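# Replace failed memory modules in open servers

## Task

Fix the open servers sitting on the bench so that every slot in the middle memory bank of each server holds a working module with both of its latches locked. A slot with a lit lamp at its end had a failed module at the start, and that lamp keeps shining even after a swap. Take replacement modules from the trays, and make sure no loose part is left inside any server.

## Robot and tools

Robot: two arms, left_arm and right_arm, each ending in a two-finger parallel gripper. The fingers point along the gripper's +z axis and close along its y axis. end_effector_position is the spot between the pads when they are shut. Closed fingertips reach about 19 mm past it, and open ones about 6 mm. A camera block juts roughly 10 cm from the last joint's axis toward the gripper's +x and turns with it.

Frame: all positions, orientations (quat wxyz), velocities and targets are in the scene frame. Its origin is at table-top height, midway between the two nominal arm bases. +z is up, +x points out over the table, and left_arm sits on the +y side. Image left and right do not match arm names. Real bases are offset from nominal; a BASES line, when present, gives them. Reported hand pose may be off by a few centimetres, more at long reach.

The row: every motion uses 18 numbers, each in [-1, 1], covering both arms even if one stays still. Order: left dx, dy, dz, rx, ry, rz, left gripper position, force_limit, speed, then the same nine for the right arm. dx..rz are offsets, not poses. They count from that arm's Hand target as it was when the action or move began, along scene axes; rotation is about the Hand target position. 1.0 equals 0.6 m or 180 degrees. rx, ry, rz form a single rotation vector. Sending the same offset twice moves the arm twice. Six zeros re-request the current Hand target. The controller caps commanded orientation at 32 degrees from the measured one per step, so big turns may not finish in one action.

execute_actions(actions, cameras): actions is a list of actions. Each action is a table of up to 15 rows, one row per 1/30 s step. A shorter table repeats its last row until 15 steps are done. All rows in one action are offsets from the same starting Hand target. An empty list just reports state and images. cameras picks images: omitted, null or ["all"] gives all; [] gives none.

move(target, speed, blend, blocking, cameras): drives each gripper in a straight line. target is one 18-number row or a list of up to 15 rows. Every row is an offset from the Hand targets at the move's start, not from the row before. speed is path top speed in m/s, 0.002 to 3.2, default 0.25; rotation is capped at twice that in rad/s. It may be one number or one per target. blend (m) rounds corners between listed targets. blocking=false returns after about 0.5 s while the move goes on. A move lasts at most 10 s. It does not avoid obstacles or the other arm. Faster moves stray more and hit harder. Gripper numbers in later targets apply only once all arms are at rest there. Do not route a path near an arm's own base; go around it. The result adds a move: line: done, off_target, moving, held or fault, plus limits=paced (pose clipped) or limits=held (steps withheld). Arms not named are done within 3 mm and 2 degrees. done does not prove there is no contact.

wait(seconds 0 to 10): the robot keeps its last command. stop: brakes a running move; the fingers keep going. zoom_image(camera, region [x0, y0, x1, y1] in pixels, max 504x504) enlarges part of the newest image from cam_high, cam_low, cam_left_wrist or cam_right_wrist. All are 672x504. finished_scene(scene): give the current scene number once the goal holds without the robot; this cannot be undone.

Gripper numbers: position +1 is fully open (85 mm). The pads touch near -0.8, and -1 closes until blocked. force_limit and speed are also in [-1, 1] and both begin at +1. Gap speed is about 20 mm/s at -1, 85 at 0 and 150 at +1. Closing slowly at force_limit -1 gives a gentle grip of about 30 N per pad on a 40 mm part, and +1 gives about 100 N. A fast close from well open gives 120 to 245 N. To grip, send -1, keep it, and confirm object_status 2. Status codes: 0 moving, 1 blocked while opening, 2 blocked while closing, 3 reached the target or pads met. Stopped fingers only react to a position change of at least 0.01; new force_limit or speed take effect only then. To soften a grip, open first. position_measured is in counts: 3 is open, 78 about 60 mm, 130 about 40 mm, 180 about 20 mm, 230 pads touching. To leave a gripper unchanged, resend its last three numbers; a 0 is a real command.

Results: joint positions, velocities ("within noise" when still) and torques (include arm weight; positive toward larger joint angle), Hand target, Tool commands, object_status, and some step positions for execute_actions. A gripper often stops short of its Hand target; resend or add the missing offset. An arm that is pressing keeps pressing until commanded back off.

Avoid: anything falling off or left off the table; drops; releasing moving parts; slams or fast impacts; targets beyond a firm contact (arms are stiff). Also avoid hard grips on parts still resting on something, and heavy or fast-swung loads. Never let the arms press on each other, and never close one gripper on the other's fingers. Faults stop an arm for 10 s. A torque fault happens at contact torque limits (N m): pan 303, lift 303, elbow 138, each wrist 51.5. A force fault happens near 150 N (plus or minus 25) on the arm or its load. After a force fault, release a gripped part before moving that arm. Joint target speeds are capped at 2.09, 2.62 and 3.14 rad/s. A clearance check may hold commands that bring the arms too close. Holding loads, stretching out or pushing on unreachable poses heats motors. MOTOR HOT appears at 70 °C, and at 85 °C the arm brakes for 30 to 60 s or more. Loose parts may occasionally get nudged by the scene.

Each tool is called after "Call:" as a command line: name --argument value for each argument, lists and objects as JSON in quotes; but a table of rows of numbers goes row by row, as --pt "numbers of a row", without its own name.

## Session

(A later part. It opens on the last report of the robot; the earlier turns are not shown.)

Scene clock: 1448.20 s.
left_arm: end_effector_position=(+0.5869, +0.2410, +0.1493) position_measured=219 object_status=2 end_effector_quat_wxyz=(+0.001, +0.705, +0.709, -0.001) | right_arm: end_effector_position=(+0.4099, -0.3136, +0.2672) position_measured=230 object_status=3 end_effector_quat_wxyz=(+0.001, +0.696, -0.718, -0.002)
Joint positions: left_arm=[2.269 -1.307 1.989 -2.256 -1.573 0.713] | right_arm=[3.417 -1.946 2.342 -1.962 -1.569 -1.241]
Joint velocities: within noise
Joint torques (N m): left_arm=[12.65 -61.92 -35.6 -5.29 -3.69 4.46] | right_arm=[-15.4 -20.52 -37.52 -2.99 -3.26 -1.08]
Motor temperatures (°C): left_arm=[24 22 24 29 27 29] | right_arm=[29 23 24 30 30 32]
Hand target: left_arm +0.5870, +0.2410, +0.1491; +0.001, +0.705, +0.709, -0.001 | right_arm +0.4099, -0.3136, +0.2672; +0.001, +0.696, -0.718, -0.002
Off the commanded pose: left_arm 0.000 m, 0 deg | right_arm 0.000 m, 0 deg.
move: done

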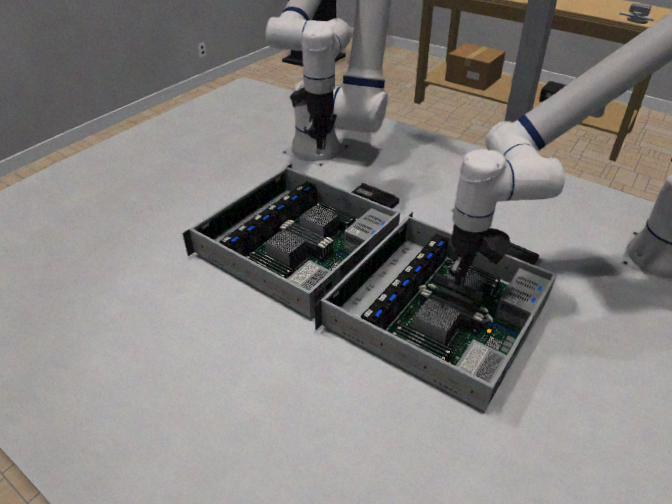

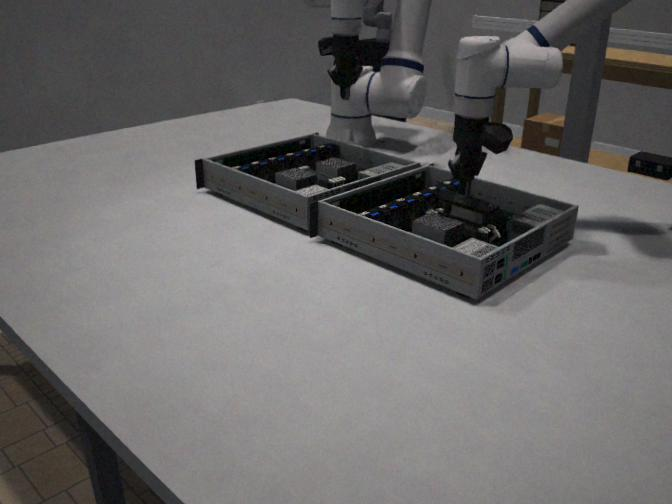

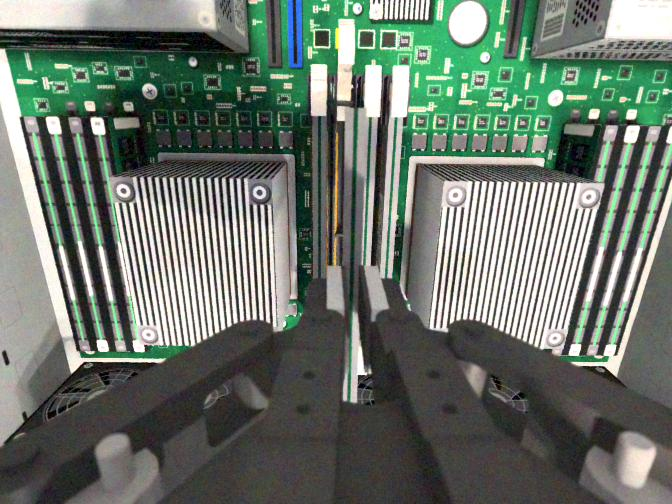

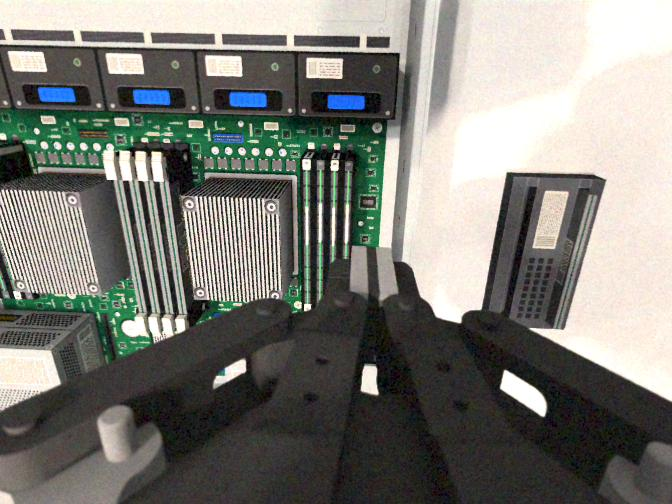

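Call:
move --target '[-0.0057,0.0014,-0.03,-0.018,0,-0.006,-1,0,-1,0,0,0,0,0,0,-1,-0.3,-1]' --speed 0.06

Call:
zoom_image --camera "cam_left_wrist" --region '[260, 30, 460, 270]'

Call:
zoom_image --camera "cam_high" --region '[415, 265, 500, 325]'

Call:
zoom_image --camera "cam_low" --region '[415, 180, 515, 245]'

Scene clock: 1476.00 s.
left_arm: end_effector_position=(+0.5835, +0.2418, +0.1312) position_measured=219 object_status=2 end_effector_quat_wxyz=(+0.021, +0.711, +0.702, -0.021) | right_arm: end_effector_position=(+0.4099, -0.3136, +0.2672) position_measured=230 object_status=3 end_effector_quat_wxyz=(+0.001, +0.696, -0.718, -0.002)
Joint positions: left_arm=[2.281 -1.296 2.028 -2.347 -1.611 0.742] | right_arm=[3.417 -1.946 2.342 -1.962 -1.569 -1.241]
Joint velocities: within noise
Joint torques (N m): left_arm=[11.37 -59.63 -33.08 -5.31 -4.08 4.23] | right_arm=[-11.37 -19.12 -37.71 -2.95 -3.09 -0.84]
Motor temperatures (°C): left_arm=[24 22 24 29 27 29] | right_arm=[29 23 24 30 30 32]
Hand target: left_arm +0.5835, +0.2418, +0.1311; +0.021, +0.711, +0.702, -0.021 | right_arm +0.4099, -0.3136, +0.2672; +0.001, +0.696, -0.718, -0.002
Off the commanded pose: left_arm 0.000 m, 0 deg | right_arm 0.000 m, 0 deg.
move: done

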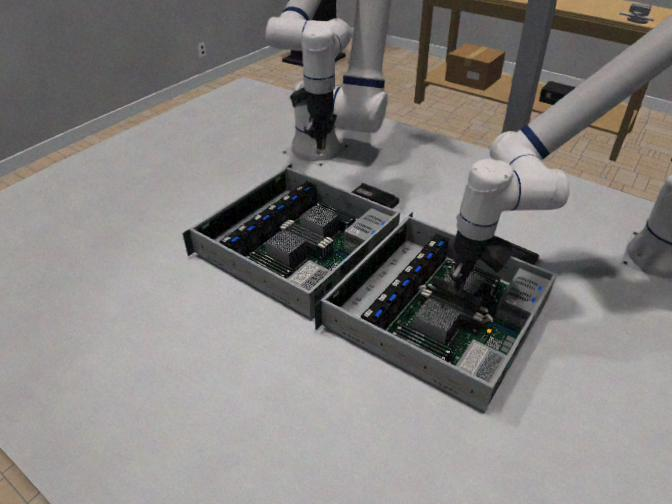

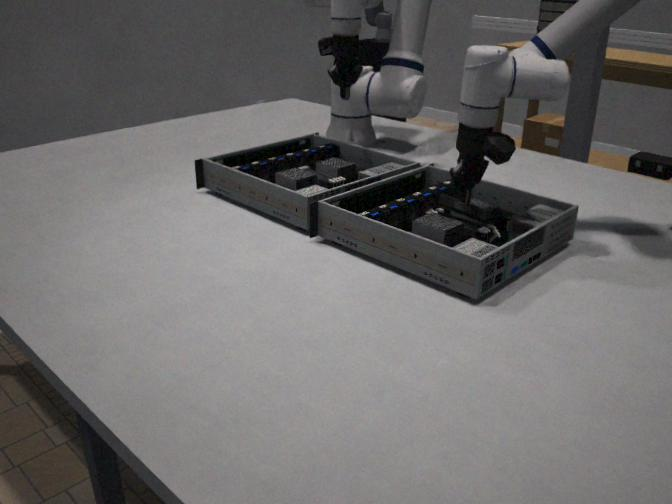

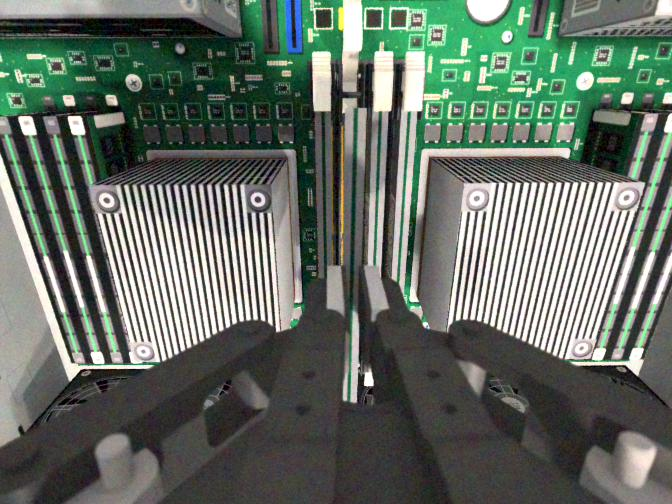

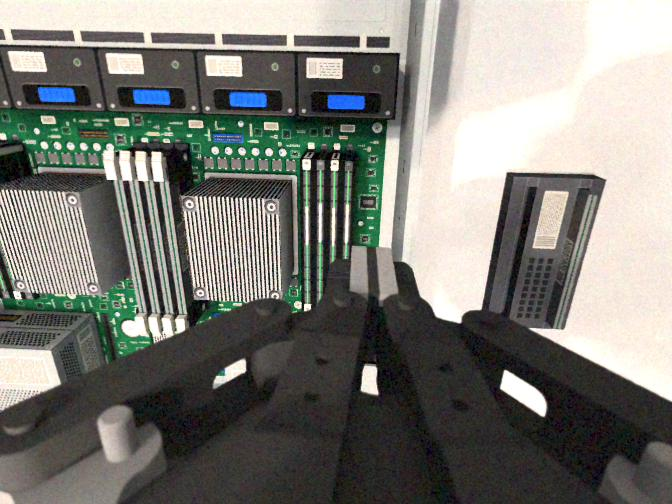

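Scaled by 2.100 from the camera's 672x504 image, which has a finer 960x720 frame.

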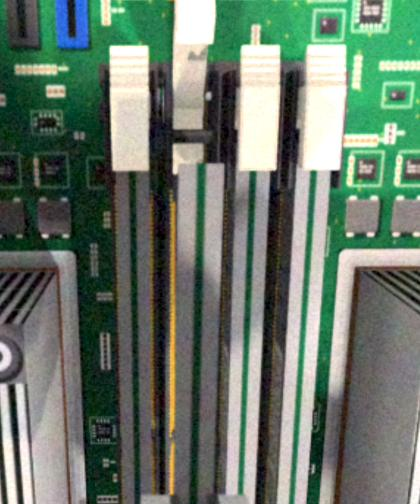

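Scaled by 5.929 from the camera's 672x504 image, which has a finer 960x720 frame.

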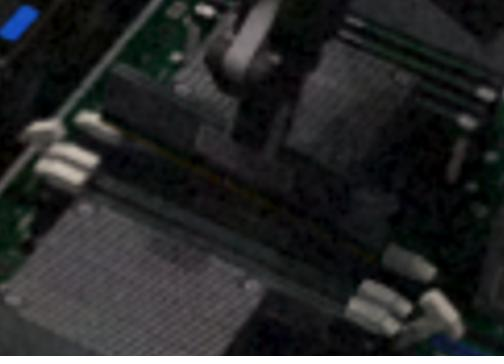

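Scaled by 5.040 from the camera's 672x504 image, which has a finer 960x720 frame.

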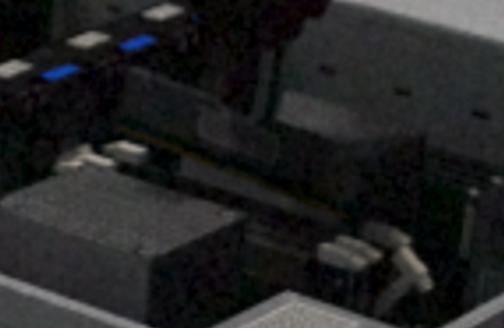

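Call:
move --target '[0.0026,0,-0.042,0,0,0.0045,-1,0,-1,0,0,0,0,0,0,-1,-0.3,-1]' --speed 0.03 --cameras '["cam_left_wrist","cam_high"]'

Call:
zoom_image --camera "cam_left_wrist" --region '[260, 30, 460, 270]'

Call:
zoom_image --camera "cam_high" --region '[415, 265, 500, 325]'

Scene clock: 1495.20 s.
left_arm: end_effector_position=(+0.5851, +0.2418, +0.1061) position_measured=219 object_status=2 end_effector_quat_wxyz=(+0.021, +0.706, +0.707, -0.021) | right_arm: end_effector_position=(+0.4099, -0.3136, +0.2672) position_measured=230 object_status=3 end_effector_quat_wxyz=(+0.001, +0.696, -0.718, -0.002)
Joint positions: left_arm=[2.282 -1.263 2.042 -2.395 -1.611 0.73] | right_arm=[3.417 -1.946 2.342 -1.962 -1.569 -1.241]
Joint velocities: within noise
Joint torques (N m): left_arm=[13.5 -63.17 -32.48 -5.25 2.52 -3.81] | right_arm=[-11.36 -18.84 -37.84 -3.06 -3.01 -0.8]
Motor temperatures (°C): left_arm=[24 22 24 29 27 29] | right_arm=[29 23 24 30 30 32]
Hand target: left_arm +0.5851, +0.2418, +0.1059; +0.021, +0.706, +0.707, -0.021 | right_arm +0.4099, -0.3136, +0.2672; +0.001, +0.696, -0.718, -0.002
Off the commanded pose: left_arm 0.000 m, 0 deg | right_arm 0.000 m, 0 deg.
move: done
Images, in order (width x height): cam_high 672x504, cam_left_wrist 672x504.

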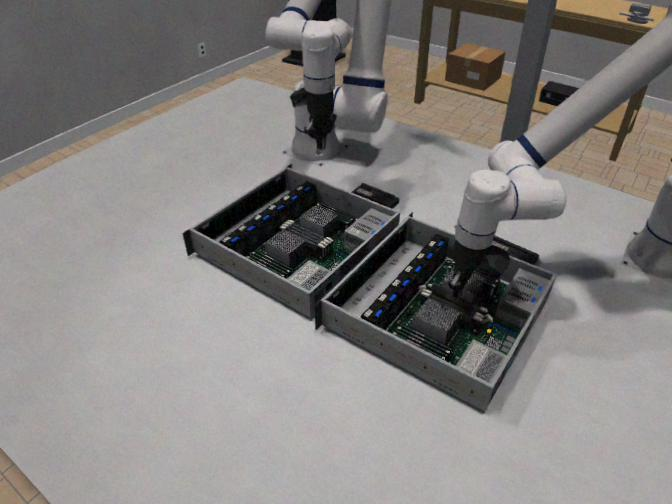

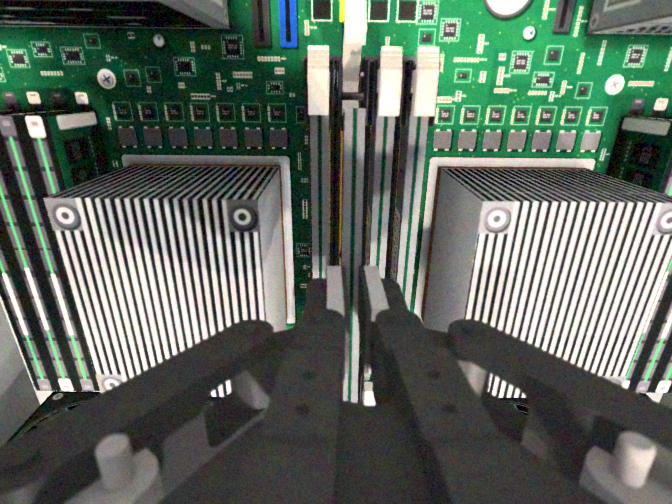

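Scaled by 2.100 from the camera's 672x504 image, which has a finer 960x720 frame.

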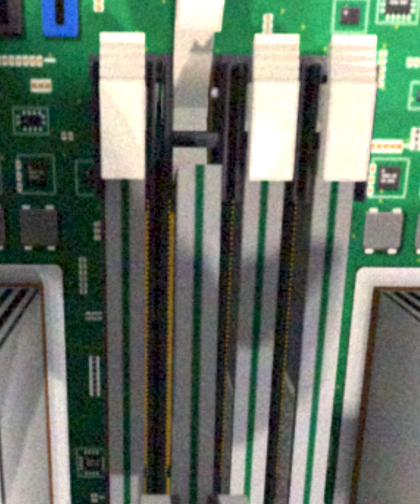

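Scaled by 5.929 from the camera's 672x504 image, which has a finer 960x720 frame.

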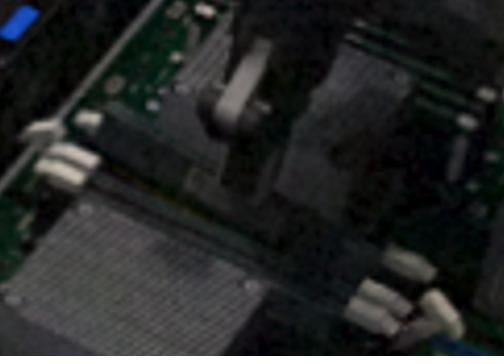

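Call:
move --target '[0,0.0006,-0.012,0,0,0,-1,0,-1,0,0,0,0,0,0,-1,-0.3,-1]' --speed 0.015 --cameras '[]'

Call:
move --target '[0,0,-0.008,0,0,0,-1,0,-1,0,0,0,0,0,0,-1,-0.3,-1]' --speed 0.012 --cameras '["cam_left_wrist","cam_high"]'

Call:
zoom_image --camera "cam_left_wrist" --region '[260, 30, 460, 270]'

Scene clock: 1514.87 s.
left_arm: end_effector_position=(+0.5851, +0.2422, +0.0989) position_measured=219 object_status=2 end_effector_quat_wxyz=(+0.021, +0.706, +0.707, -0.021) | right_arm: end_effector_position=(+0.4099, -0.3136, +0.2672) position_measured=230 object_status=3 end_effector_quat_wxyz=(+0.001, +0.696, -0.718, -0.002)
Joint positions: left_arm=[2.283 -1.254 2.047 -2.408 -1.611 0.73] | right_arm=[3.417 -1.946 2.342 -1.962 -1.569 -1.241]
Joint velocities: within noise
Joint torques (N m): left_arm=[8.96 -53.46 -26.92 -4.68 1.07 4.66] | right_arm=[-12.36 -19.45 -37.53 -3.33 -3.22 -0.88]
Motor temperatures (°C): left_arm=[24 22 24 29 27 29] | right_arm=[29 23 24 30 30 32]
Hand target: left_arm +0.5851, +0.2422, +0.0987; +0.021, +0.706, +0.707, -0.021 | right_arm +0.4099, -0.3136, +0.2672; +0.001, +0.696, -0.718, -0.002
Off the commanded pose: left_arm 0.000 m, 0 deg | right_arm 0.000 m, 0 deg.
move: done
No camera images: "cameras" was empty.

Scene clock: 1515.57 s.
left_arm: end_effector_position=(+0.5852, +0.2421, +0.0942) position_measured=219 object_status=2 end_effector_quat_wxyz=(+0.021, +0.706, +0.707, -0.021) | right_arm: end_effector_position=(+0.4099, -0.3136, +0.2672) position_measured=230 object_status=3 end_effector_quat_wxyz=(+0.001, +0.696, -0.718, -0.002)
Joint positions: left_arm=[2.283 -1.248 2.049 -2.417 -1.611 0.73] | right_arm=[3.417 -1.946 2.342 -1.962 -1.569 -1.241]
Joint velocities: within noise
Joint torques (N m): left_arm=[7.98 -21.53 -10.75 -1.72 -0.1 4.18] | right_arm=[-10.5 -20.18 -38.73 -3.15 -2.99 -1.12]
Motor temperatures (°C): left_arm=[24 22 24 29 27 29] | right_arm=[29 23 24 30 30 32]
Hand target: left_arm +0.5851, +0.2422, +0.0939; +0.021, +0.706, +0.707, -0.021 | right_arm +0.4099, -0.3136, +0.2672; +0.001, +0.696, -0.718, -0.002
Off the commanded pose: left_arm 0.000 m, 0 deg | right_arm 0.000 m, 0 deg.
move: done
Images, in order (width x height): cam_high 672x504, cam_left_wrist 672x504.

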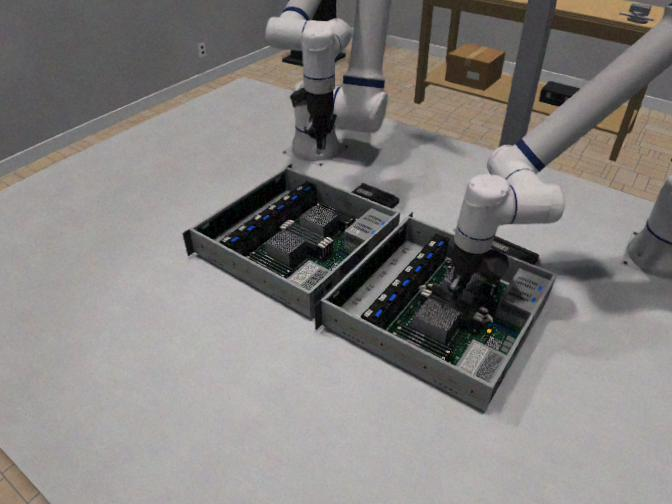

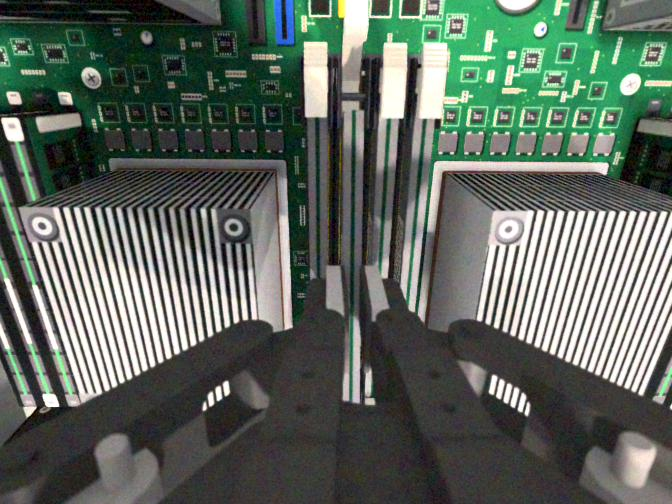

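Scaled by 2.100 from the camera's 672x504 image, which has a finer 960x720 frame.

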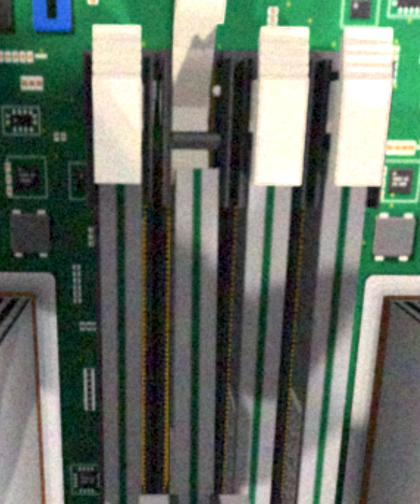

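Call:
move --pt "0 0 0.03 0 0 0 -1 0 -1 0 0 0 0 0 0 -1 -0.3 -1" --pt "0 0.003 0.03 0 0 0 -1 0 -1 0 0 0 0 0 0 -1 -0.3 -1" --speed 0.03

Call:
zoom_image --camera "cam_left_wrist" --region '[260, 30, 460, 270]'

Call:
zoom_image --camera "cam_high" --region '[415, 265, 500, 325]'

Call:
zoom_image --camera "cam_low" --region '[415, 180, 515, 245]'

Scene clock: 1531.67 s.
left_arm: end_effector_position=(+0.5851, +0.2438, +0.1118) position_measured=219 object_status=2 end_effector_quat_wxyz=(+0.021, +0.706, +0.707, -0.021) | right_arm: end_effector_position=(+0.4099, -0.3136, +0.2672) position_measured=230 object_status=3 end_effector_quat_wxyz=(+0.001, +0.696, -0.718, -0.002)
Joint positions: left_arm=[2.284 -1.272 2.041 -2.385 -1.611 0.732] | right_arm=[3.417 -1.946 2.342 -1.962 -1.569 -1.241]
Joint velocities: within noise
Joint torques (N m): left_arm=[12.68 -86.8 -32.42 -2.24 1.63 4.47] | right_arm=[-15.51 -19.05 -39.13 -3.1 -3.23 -0.78]
Motor temperatures (°C): left_arm=[24 22 24 29 27 29] | right_arm=[29 23 24 30 30 32]
Hand target: left_arm +0.5851, +0.2440, +0.1119; +0.021, +0.706, +0.707, -0.021 | right_arm +0.4099, -0.3136, +0.2672; +0.001, +0.696, -0.718, -0.002
Off the commanded pose: left_arm 0.000 m, 0 deg | right_arm 0.000 m, 0 deg.
move: done

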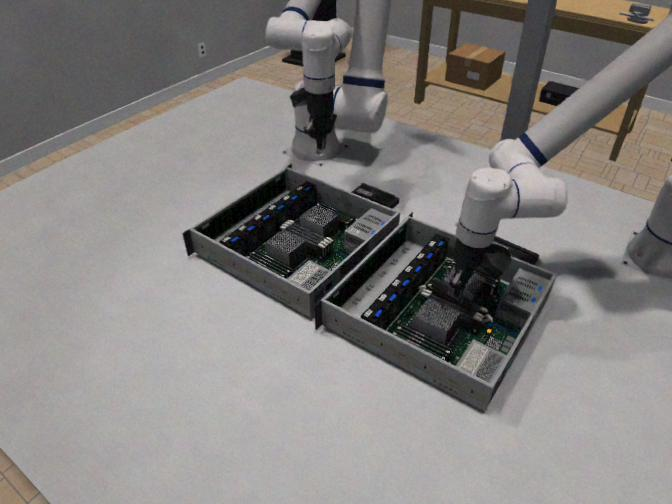

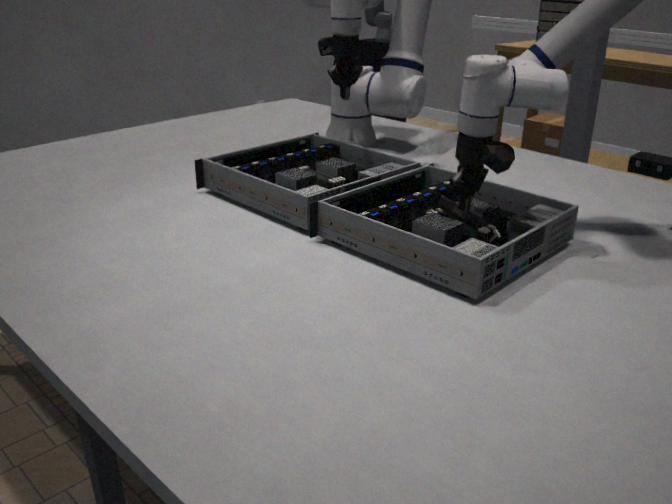

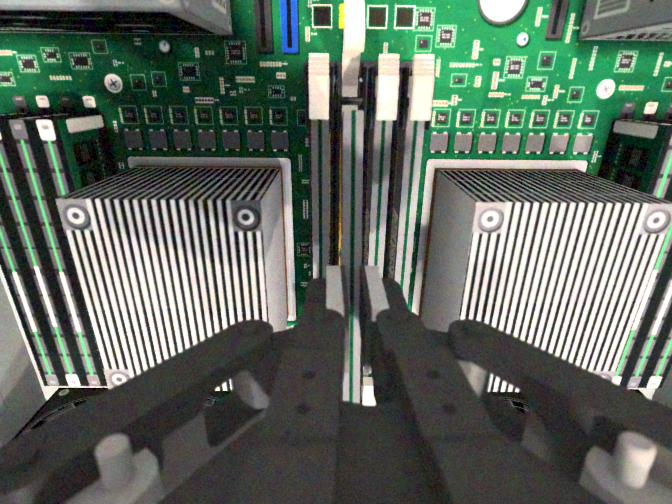

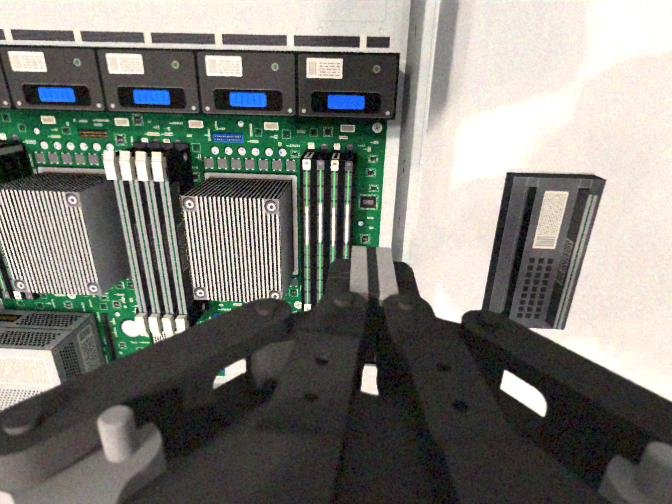

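Scaled by 2.100 from the camera's 672x504 image, which has a finer 960x720 frame.

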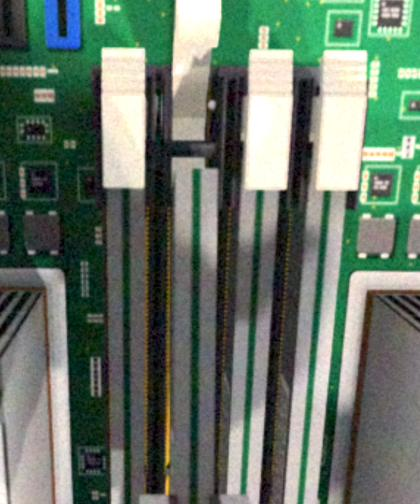

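Scaled by 5.929 from the camera's 672x504 image, which has a finer 960x720 frame.

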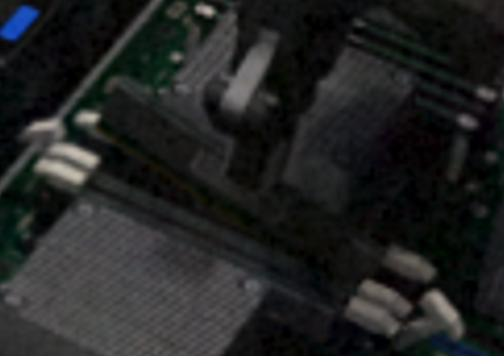

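Scaled by 5.040 from the camera's 672x504 image, which has a finer 960x720 frame.

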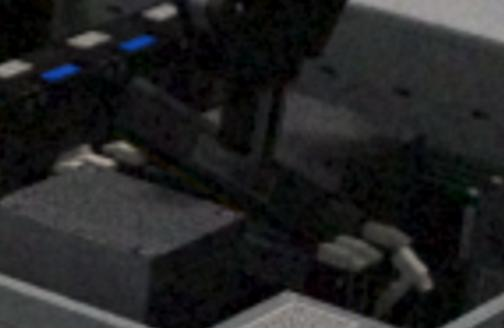

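Call:
move --target '[0,-0.003,0.004,0.036,0,0,-1,0,-1,0,0,0,0,0,0,-1,-0.3,-1]' --speed 0.06

Call:
zoom_image --camera "cam_left_wrist" --region '[260, 30, 460, 270]'

Call:
zoom_image --camera "cam_high" --region '[415, 265, 500, 325]'

Call:
zoom_image --camera "cam_low" --region '[415, 180, 515, 245]'

Scene clock: 1549.47 s.
left_arm: end_effector_position=(+0.5851, +0.2422, +0.1143) position_measured=219 object_status=2 end_effector_quat_wxyz=(-0.019, +0.706, +0.708, +0.019) | right_arm: end_effector_position=(+0.4099, -0.3136, +0.2672) position_measured=230 object_status=3 end_effector_quat_wxyz=(+0.001, +0.696, -0.718, -0.002)
Joint positions: left_arm=[2.254 -1.262 1.996 -2.265 -1.537 0.702] | right_arm=[3.417 -1.946 2.342 -1.962 -1.569 -1.241]
Joint velocities: within noise
Joint torques (N m): left_arm=[-23.07 -64.27 -45.9 -2.1 2.38 -3.86] | right_arm=[-11.83 -20.92 -38.38 -3.32 -3.79 -0.65]
Motor temperatures (°C): left_arm=[24 22 24 29 27 29] | right_arm=[29 23 24 30 30 32]
Hand target: left_arm +0.5851, +0.2422, +0.1143; -0.019, +0.706, +0.708, +0.019 | right_arm +0.4099, -0.3136, +0.2672; +0.001, +0.696, -0.718, -0.002
Off the commanded pose: left_arm 0.000 m, 0 deg | right_arm 0.000 m, 0 deg.
move: done

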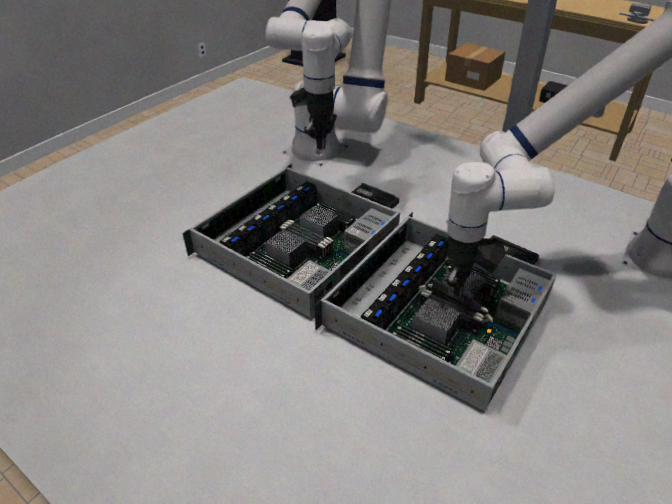

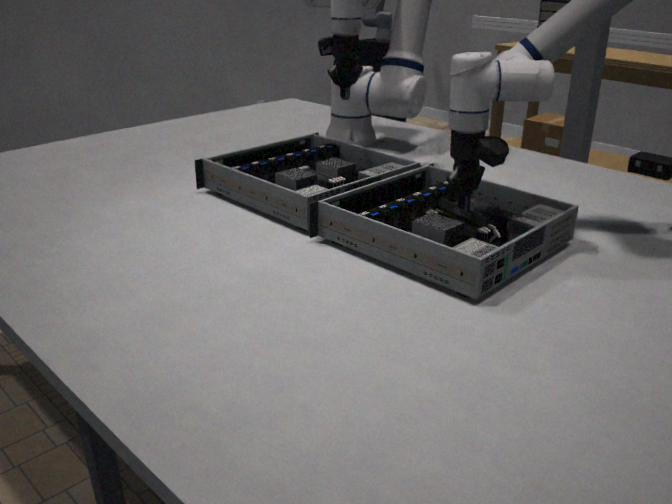

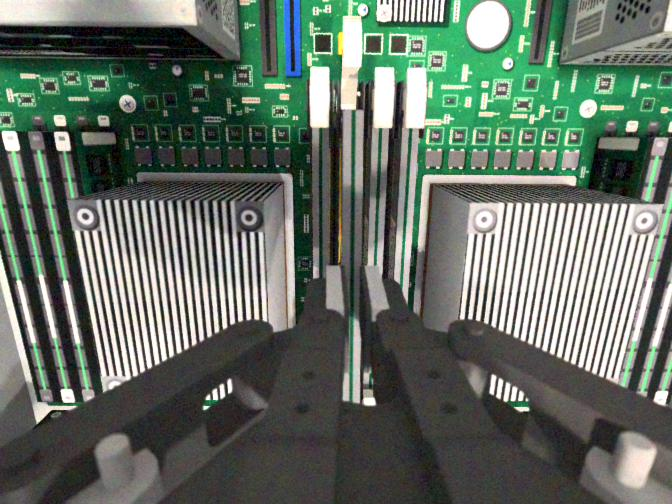

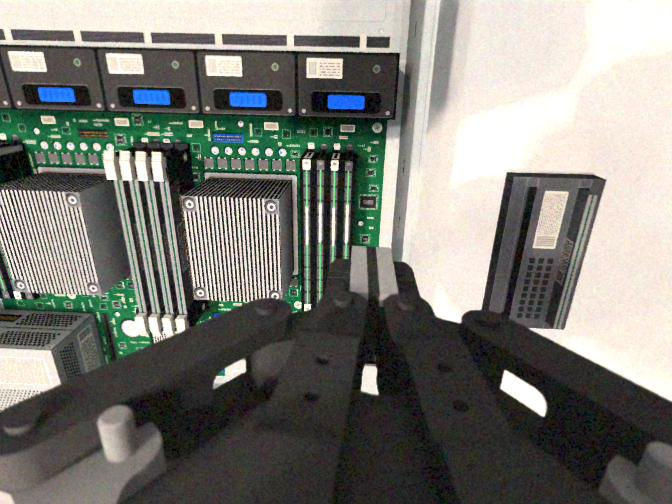

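Scaled by 2.100 from the camera's 672x504 image, which has a finer 960x720 frame.

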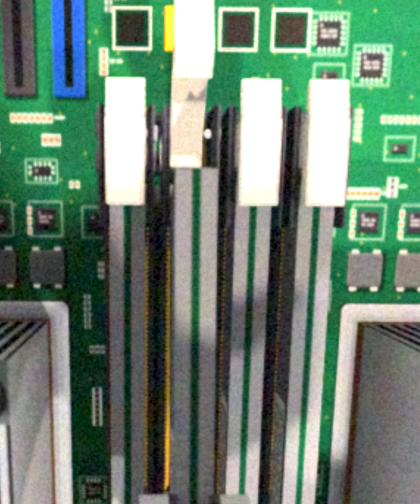

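Scaled by 5.929 from the camera's 672x504 image, which has a finer 960x720 frame.

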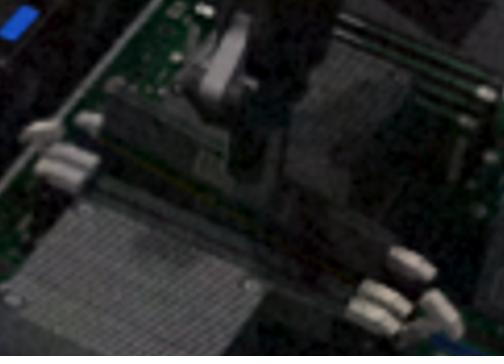

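Scaled by 5.040 from the camera's 672x504 image, which has a finer 960x720 frame.

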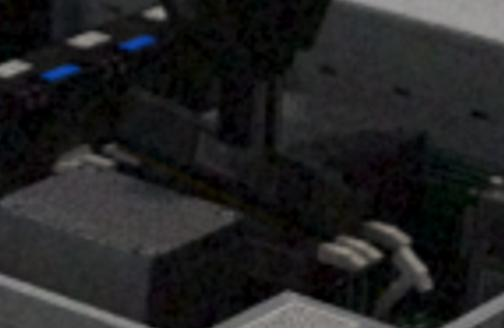

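Call:
move --target '[0,-0.002,0.0,0.025,0,0,-1,0,-1,0,0,0,0,0,0,-1,-0.3,-1]' --speed 0.06

Call:
zoom_image --camera "cam_left_wrist" --region '[260, 30, 460, 270]'

Call:
zoom_image --camera "cam_high" --region '[415, 265, 500, 325]'

Call:
zoom_image --camera "cam_low" --region '[415, 180, 515, 245]'

Scene clock: 1563.63 s.
left_arm: end_effector_position=(+0.5851, +0.2410, +0.1143) position_measured=219 object_status=2 end_effector_quat_wxyz=(-0.046, +0.705, +0.706, +0.046) | right_arm: end_effector_position=(+0.4099, -0.3136, +0.2672) position_measured=230 object_status=3 end_effector_quat_wxyz=(+0.001, +0.696, -0.718, -0.002)
Joint positions: left_arm=[2.234 -1.249 1.965 -2.185 -1.488 0.678] | right_arm=[3.417 -1.946 2.342 -1.962 -1.569 -1.241]
Joint velocities: within noise
Joint torques (N m): left_arm=[-24.16 -65.21 -46.85 -1.63 2.69 -4.03] | right_arm=[-11.01 -20.29 -38.88 -3.07 -2.95 -0.59]
Motor temperatures (°C): left_arm=[24 22 24 29 27 29] | right_arm=[29 23 24 30 30 32]
Hand target: left_arm +0.5851, +0.2410, +0.1143; -0.046, +0.705, +0.706, +0.047 | right_arm +0.4099, -0.3136, +0.2672; +0.001, +0.696, -0.718, -0.002
Off the commanded pose: left_arm 0.000 m, 0 deg | right_arm 0.000 m, 0 deg.
move: done

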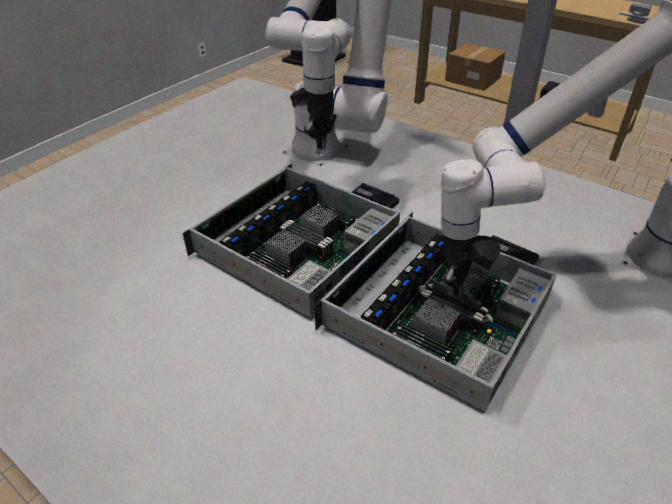

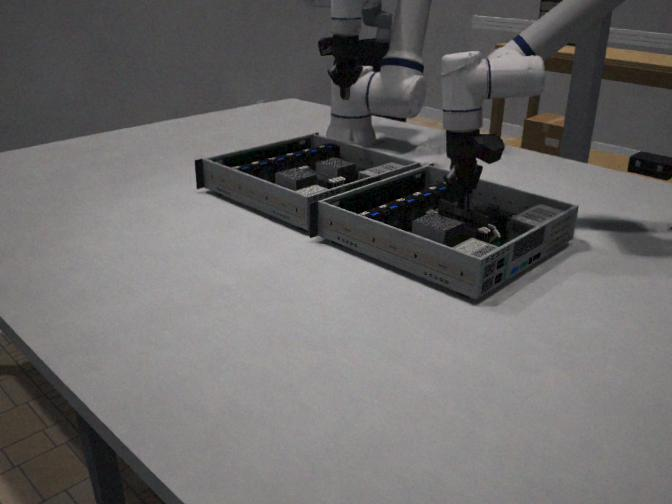

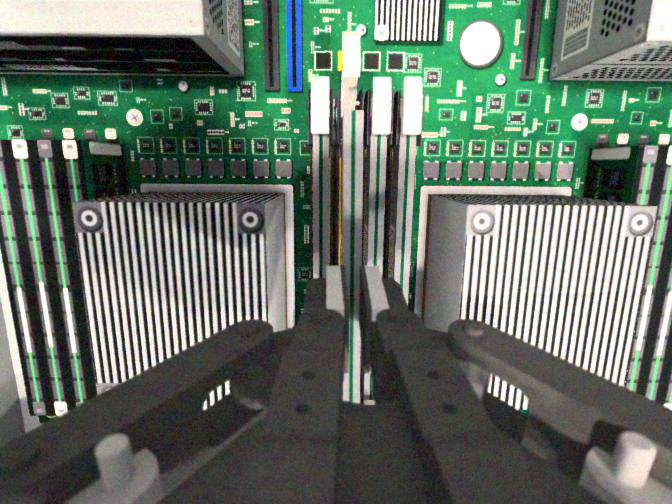

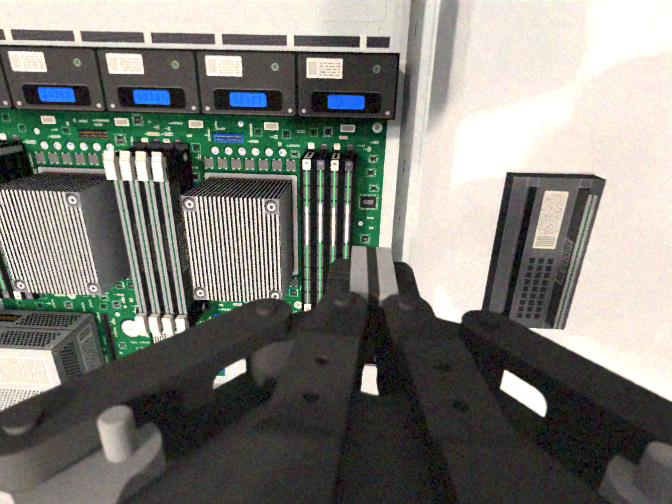

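Scaled by 2.100 from the camera's 672x504 image, which has a finer 960x720 frame.

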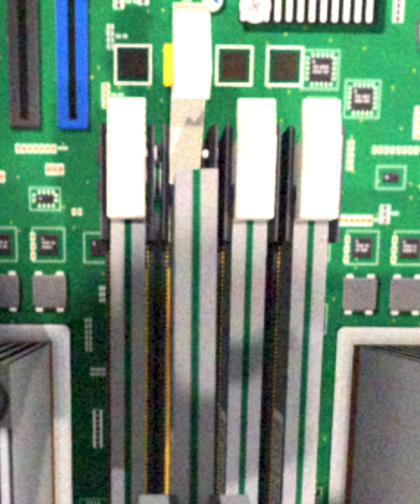

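Scaled by 5.929 from the camera's 672x504 image, which has a finer 960x720 frame.

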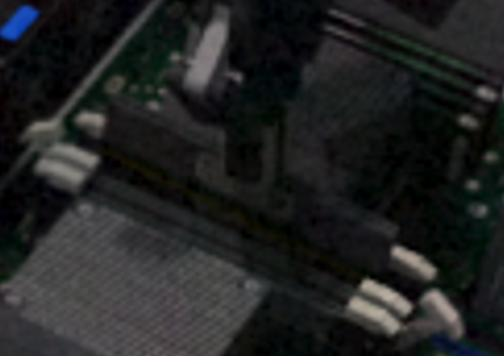

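Scaled by 5.040 from the camera's 672x504 image, which has a finer 960x720 frame.

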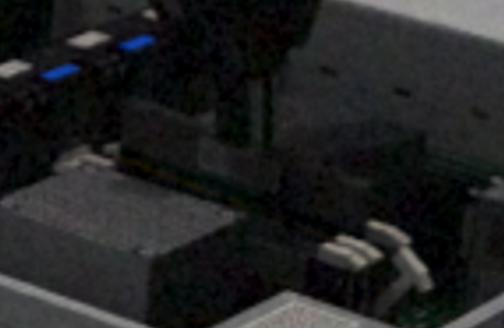

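Call:
move --target '[-0.0003,-0.0007,-0.018,0.006,0,0,-1,0,-1,0,0,0,0,0,0,-1,-0.3,-1]' --speed 0.02 --cameras '[]'

Call:
move --target '[0,0,-0.009,0,0,0,-1,0,-1,0,0,0,0,0,0,-1,-0.3,-1]' --speed 0.012 --cameras '["cam_left_wrist","cam_high"]'

Call:
zoom_image --camera "cam_left_wrist" --region '[260, 30, 460, 270]'

Call:
zoom_image --camera "cam_high" --region '[415, 265, 500, 325]'

Scene clock: 1582.47 s.
left_arm: end_effector_position=(+0.5849, +0.2405, +0.1037) position_measured=219 object_status=2 end_effector_quat_wxyz=(-0.053, +0.704, +0.706, +0.053) | right_arm: end_effector_position=(+0.4099, -0.3136, +0.2672) position_measured=230 object_status=3 end_effector_quat_wxyz=(+0.001, +0.696, -0.718, -0.002)
Joint positions: left_arm=[2.229 -1.233 1.964 -2.185 -1.477 0.672] | right_arm=[3.417 -1.946 2.342 -1.962 -1.569 -1.241]
Joint velocities: within noise
Joint torques (N m): left_arm=[-21.94 -66.25 -43.68 -3.74 2.91 -3.66] | right_arm=[-11.12 -18.73 -39.81 -2.71 -3.28 -0.46]
Motor temperatures (°C): left_arm=[24 22 24 29 27 29] | right_arm=[29 23 24 30 30 32]
Hand target: left_arm +0.5849, +0.2406, +0.1035; -0.053, +0.704, +0.706, +0.053 | right_arm +0.4099, -0.3136, +0.2672; +0.001, +0.696, -0.718, -0.002
Off the commanded pose: left_arm 0.000 m, 0 deg | right_arm 0.000 m, 0 deg.
move: done
No camera images: "cameras" was empty.

Scene clock: 1583.20 s.
left_arm: end_effector_position=(+0.5849, +0.2405, +0.0983) position_measured=219 object_status=2 end_effector_quat_wxyz=(-0.053, +0.704, +0.706, +0.053) | right_arm: end_effector_position=(+0.4099, -0.3136, +0.2672) position_measured=230 object_status=3 end_effector_quat_wxyz=(+0.001, +0.696, -0.718, -0.002)
Joint positions: left_arm=[2.229 -1.227 1.967 -2.194 -1.476 0.672] | right_arm=[3.417 -1.946 2.342 -1.962 -1.569 -1.241]
Joint velocities: within noise
Joint torques (N m): left_arm=[-16.38 -66.51 -28.42 -2.94 3.44 -3.74] | right_arm=[-10.52 -18.68 -39.43 -3.44 -3.25 -0.59]
Motor temperatures (°C): left_arm=[24 22 24 29 27 29] | right_arm=[29 23 24 30 30 32]
Hand target: left_arm +0.5849, +0.2406, +0.0981; -0.053, +0.704, +0.706, +0.053 | right_arm +0.4099, -0.3136, +0.2672; +0.001, +0.696, -0.718, -0.002
Off the commanded pose: left_arm 0.000 m, 0 deg | right_arm 0.000 m, 0 deg.
move: done
Images, in order (width x height): cam_high 672x504, cam_left_wrist 672x504.

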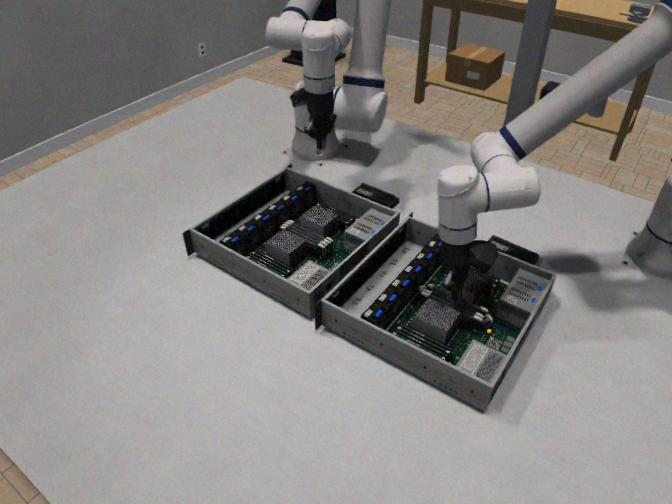

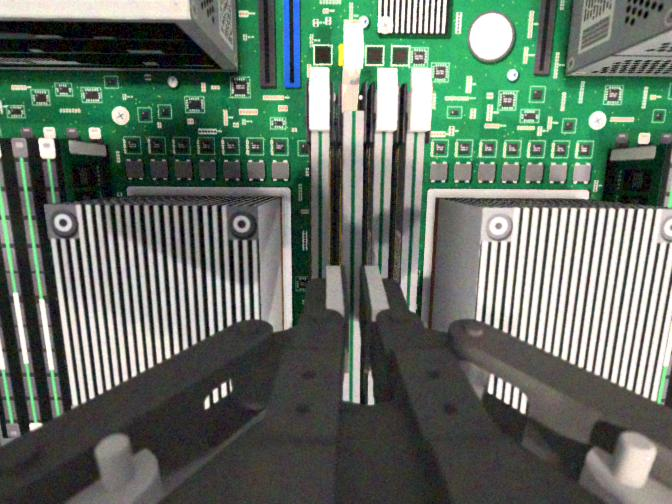

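Scaled by 2.100 from the camera's 672x504 image, which has a finer 960x720 frame.

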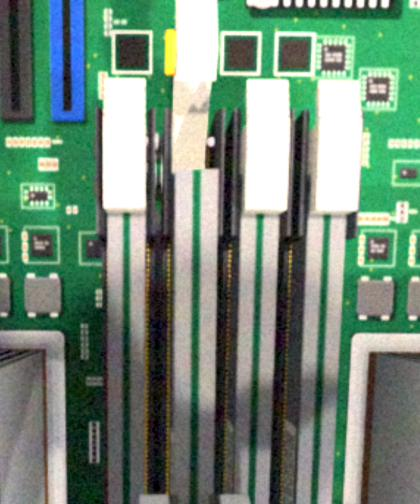

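Scaled by 5.929 from the camera's 672x504 image, which has a finer 960x720 frame.

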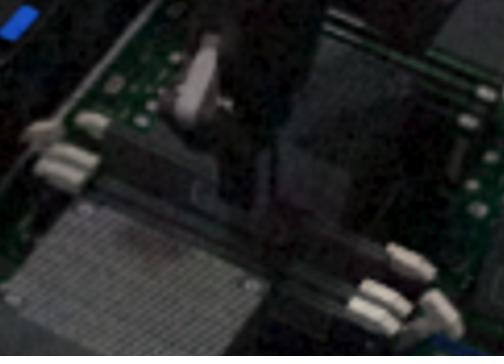

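Call:
move --target '[0,0,-0.006,0,0,-0.0015,-1,0,-1,0,0,0,0,0,0,-1,-0.3,-1]' --speed 0.012 --cameras '[]'

Call:
move --target '[0,0,-0.004,0,0,0,-1,0,-1,0,0,0,0,0,0,-1,-0.3,-1]' --speed 0.012 --cameras '["cam_left_wrist","cam_high"]'

Call:
zoom_image --camera "cam_left_wrist" --region '[260, 30, 460, 270]'

Scene clock: 1599.13 s.
left_arm: end_effector_position=(+0.5849, +0.2406, +0.0946) position_measured=219 object_status=2 end_effector_quat_wxyz=(-0.053, +0.706, +0.704, +0.053) | right_arm: end_effector_position=(+0.4099, -0.3136, +0.2672) position_measured=230 object_status=3 end_effector_quat_wxyz=(+0.001, +0.696, -0.718, -0.002)
Joint positions: left_arm=[2.229 -1.222 1.97 -2.201 -1.476 0.676] | right_arm=[3.417 -1.946 2.342 -1.962 -1.569 -1.241]
Joint velocities: within noise
Joint torques (N m): left_arm=[-14.87 -62.33 -23.81 -1.93 4.83 4.97] | right_arm=[-14.27 -18.27 -40.83 -2.95 -3.19 -0.77]
Motor temperatures (°C): left_arm=[24 22 24 29 27 29] | right_arm=[29 23 24 30 30 32]
Hand target: left_arm +0.5849, +0.2406, +0.0945; -0.053, +0.706, +0.704, +0.053 | right_arm +0.4099, -0.3136, +0.2672; +0.001, +0.696, -0.718, -0.002
Off the commanded pose: left_arm 0.000 m, 0 deg | right_arm 0.000 m, 0 deg.
move: done
No camera images: "cameras" was empty.

Scene clock: 1599.83 s.
left_arm: end_effector_position=(+0.5849, +0.2405, +0.0922) position_measured=219 object_status=2 end_effector_quat_wxyz=(-0.053, +0.706, +0.704, +0.053) | right_arm: end_effector_position=(+0.4099, -0.3136, +0.2672) position_measured=230 object_status=3 end_effector_quat_wxyz=(+0.001, +0.696, -0.718, -0.002)
Joint positions: left_arm=[2.229 -1.219 1.971 -2.206 -1.476 0.676] | right_arm=[3.417 -1.946 2.342 -1.962 -1.569 -1.241]
Joint velocities: within noise
Joint torques (N m): left_arm=[-10.36 -61.64 -21.48 -1.62 5.11 4.21] | right_arm=[-10.2 -16.76 -40.33 -3.24 -3.2 -0.76]
Motor temperatures (°C): left_arm=[24 22 24 29 27 29] | right_arm=[29 23 24 30 30 32]
Hand target: left_arm +0.5849, +0.2406, +0.0921; -0.053, +0.706, +0.704, +0.053 | right_arm +0.4099, -0.3136, +0.2672; +0.001, +0.696, -0.718, -0.002
Off the commanded pose: left_arm 0.000 m, 0 deg | right_arm 0.000 m, 0 deg.
move: done
Images, in order (width x height): cam_high 672x504, cam_left_wrist 672x504.

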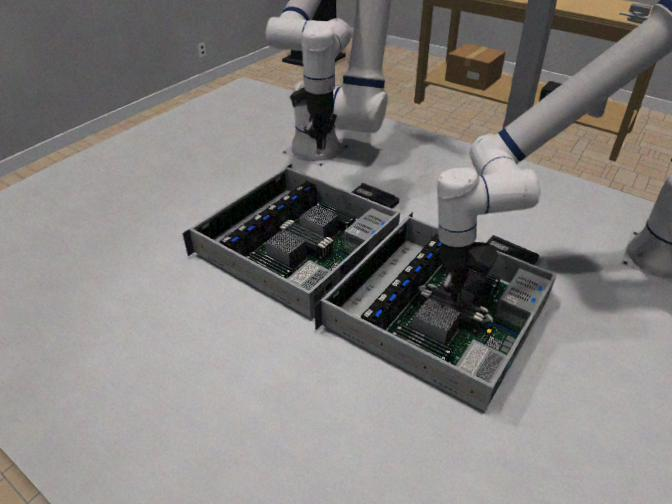

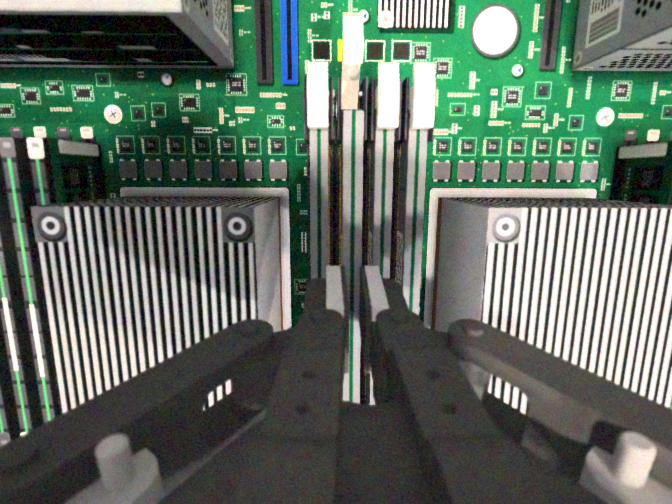

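Scaled by 2.100 from the camera's 672x504 image, which has a finer 960x720 frame.

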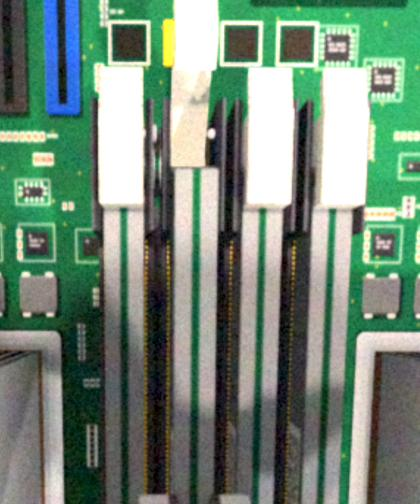

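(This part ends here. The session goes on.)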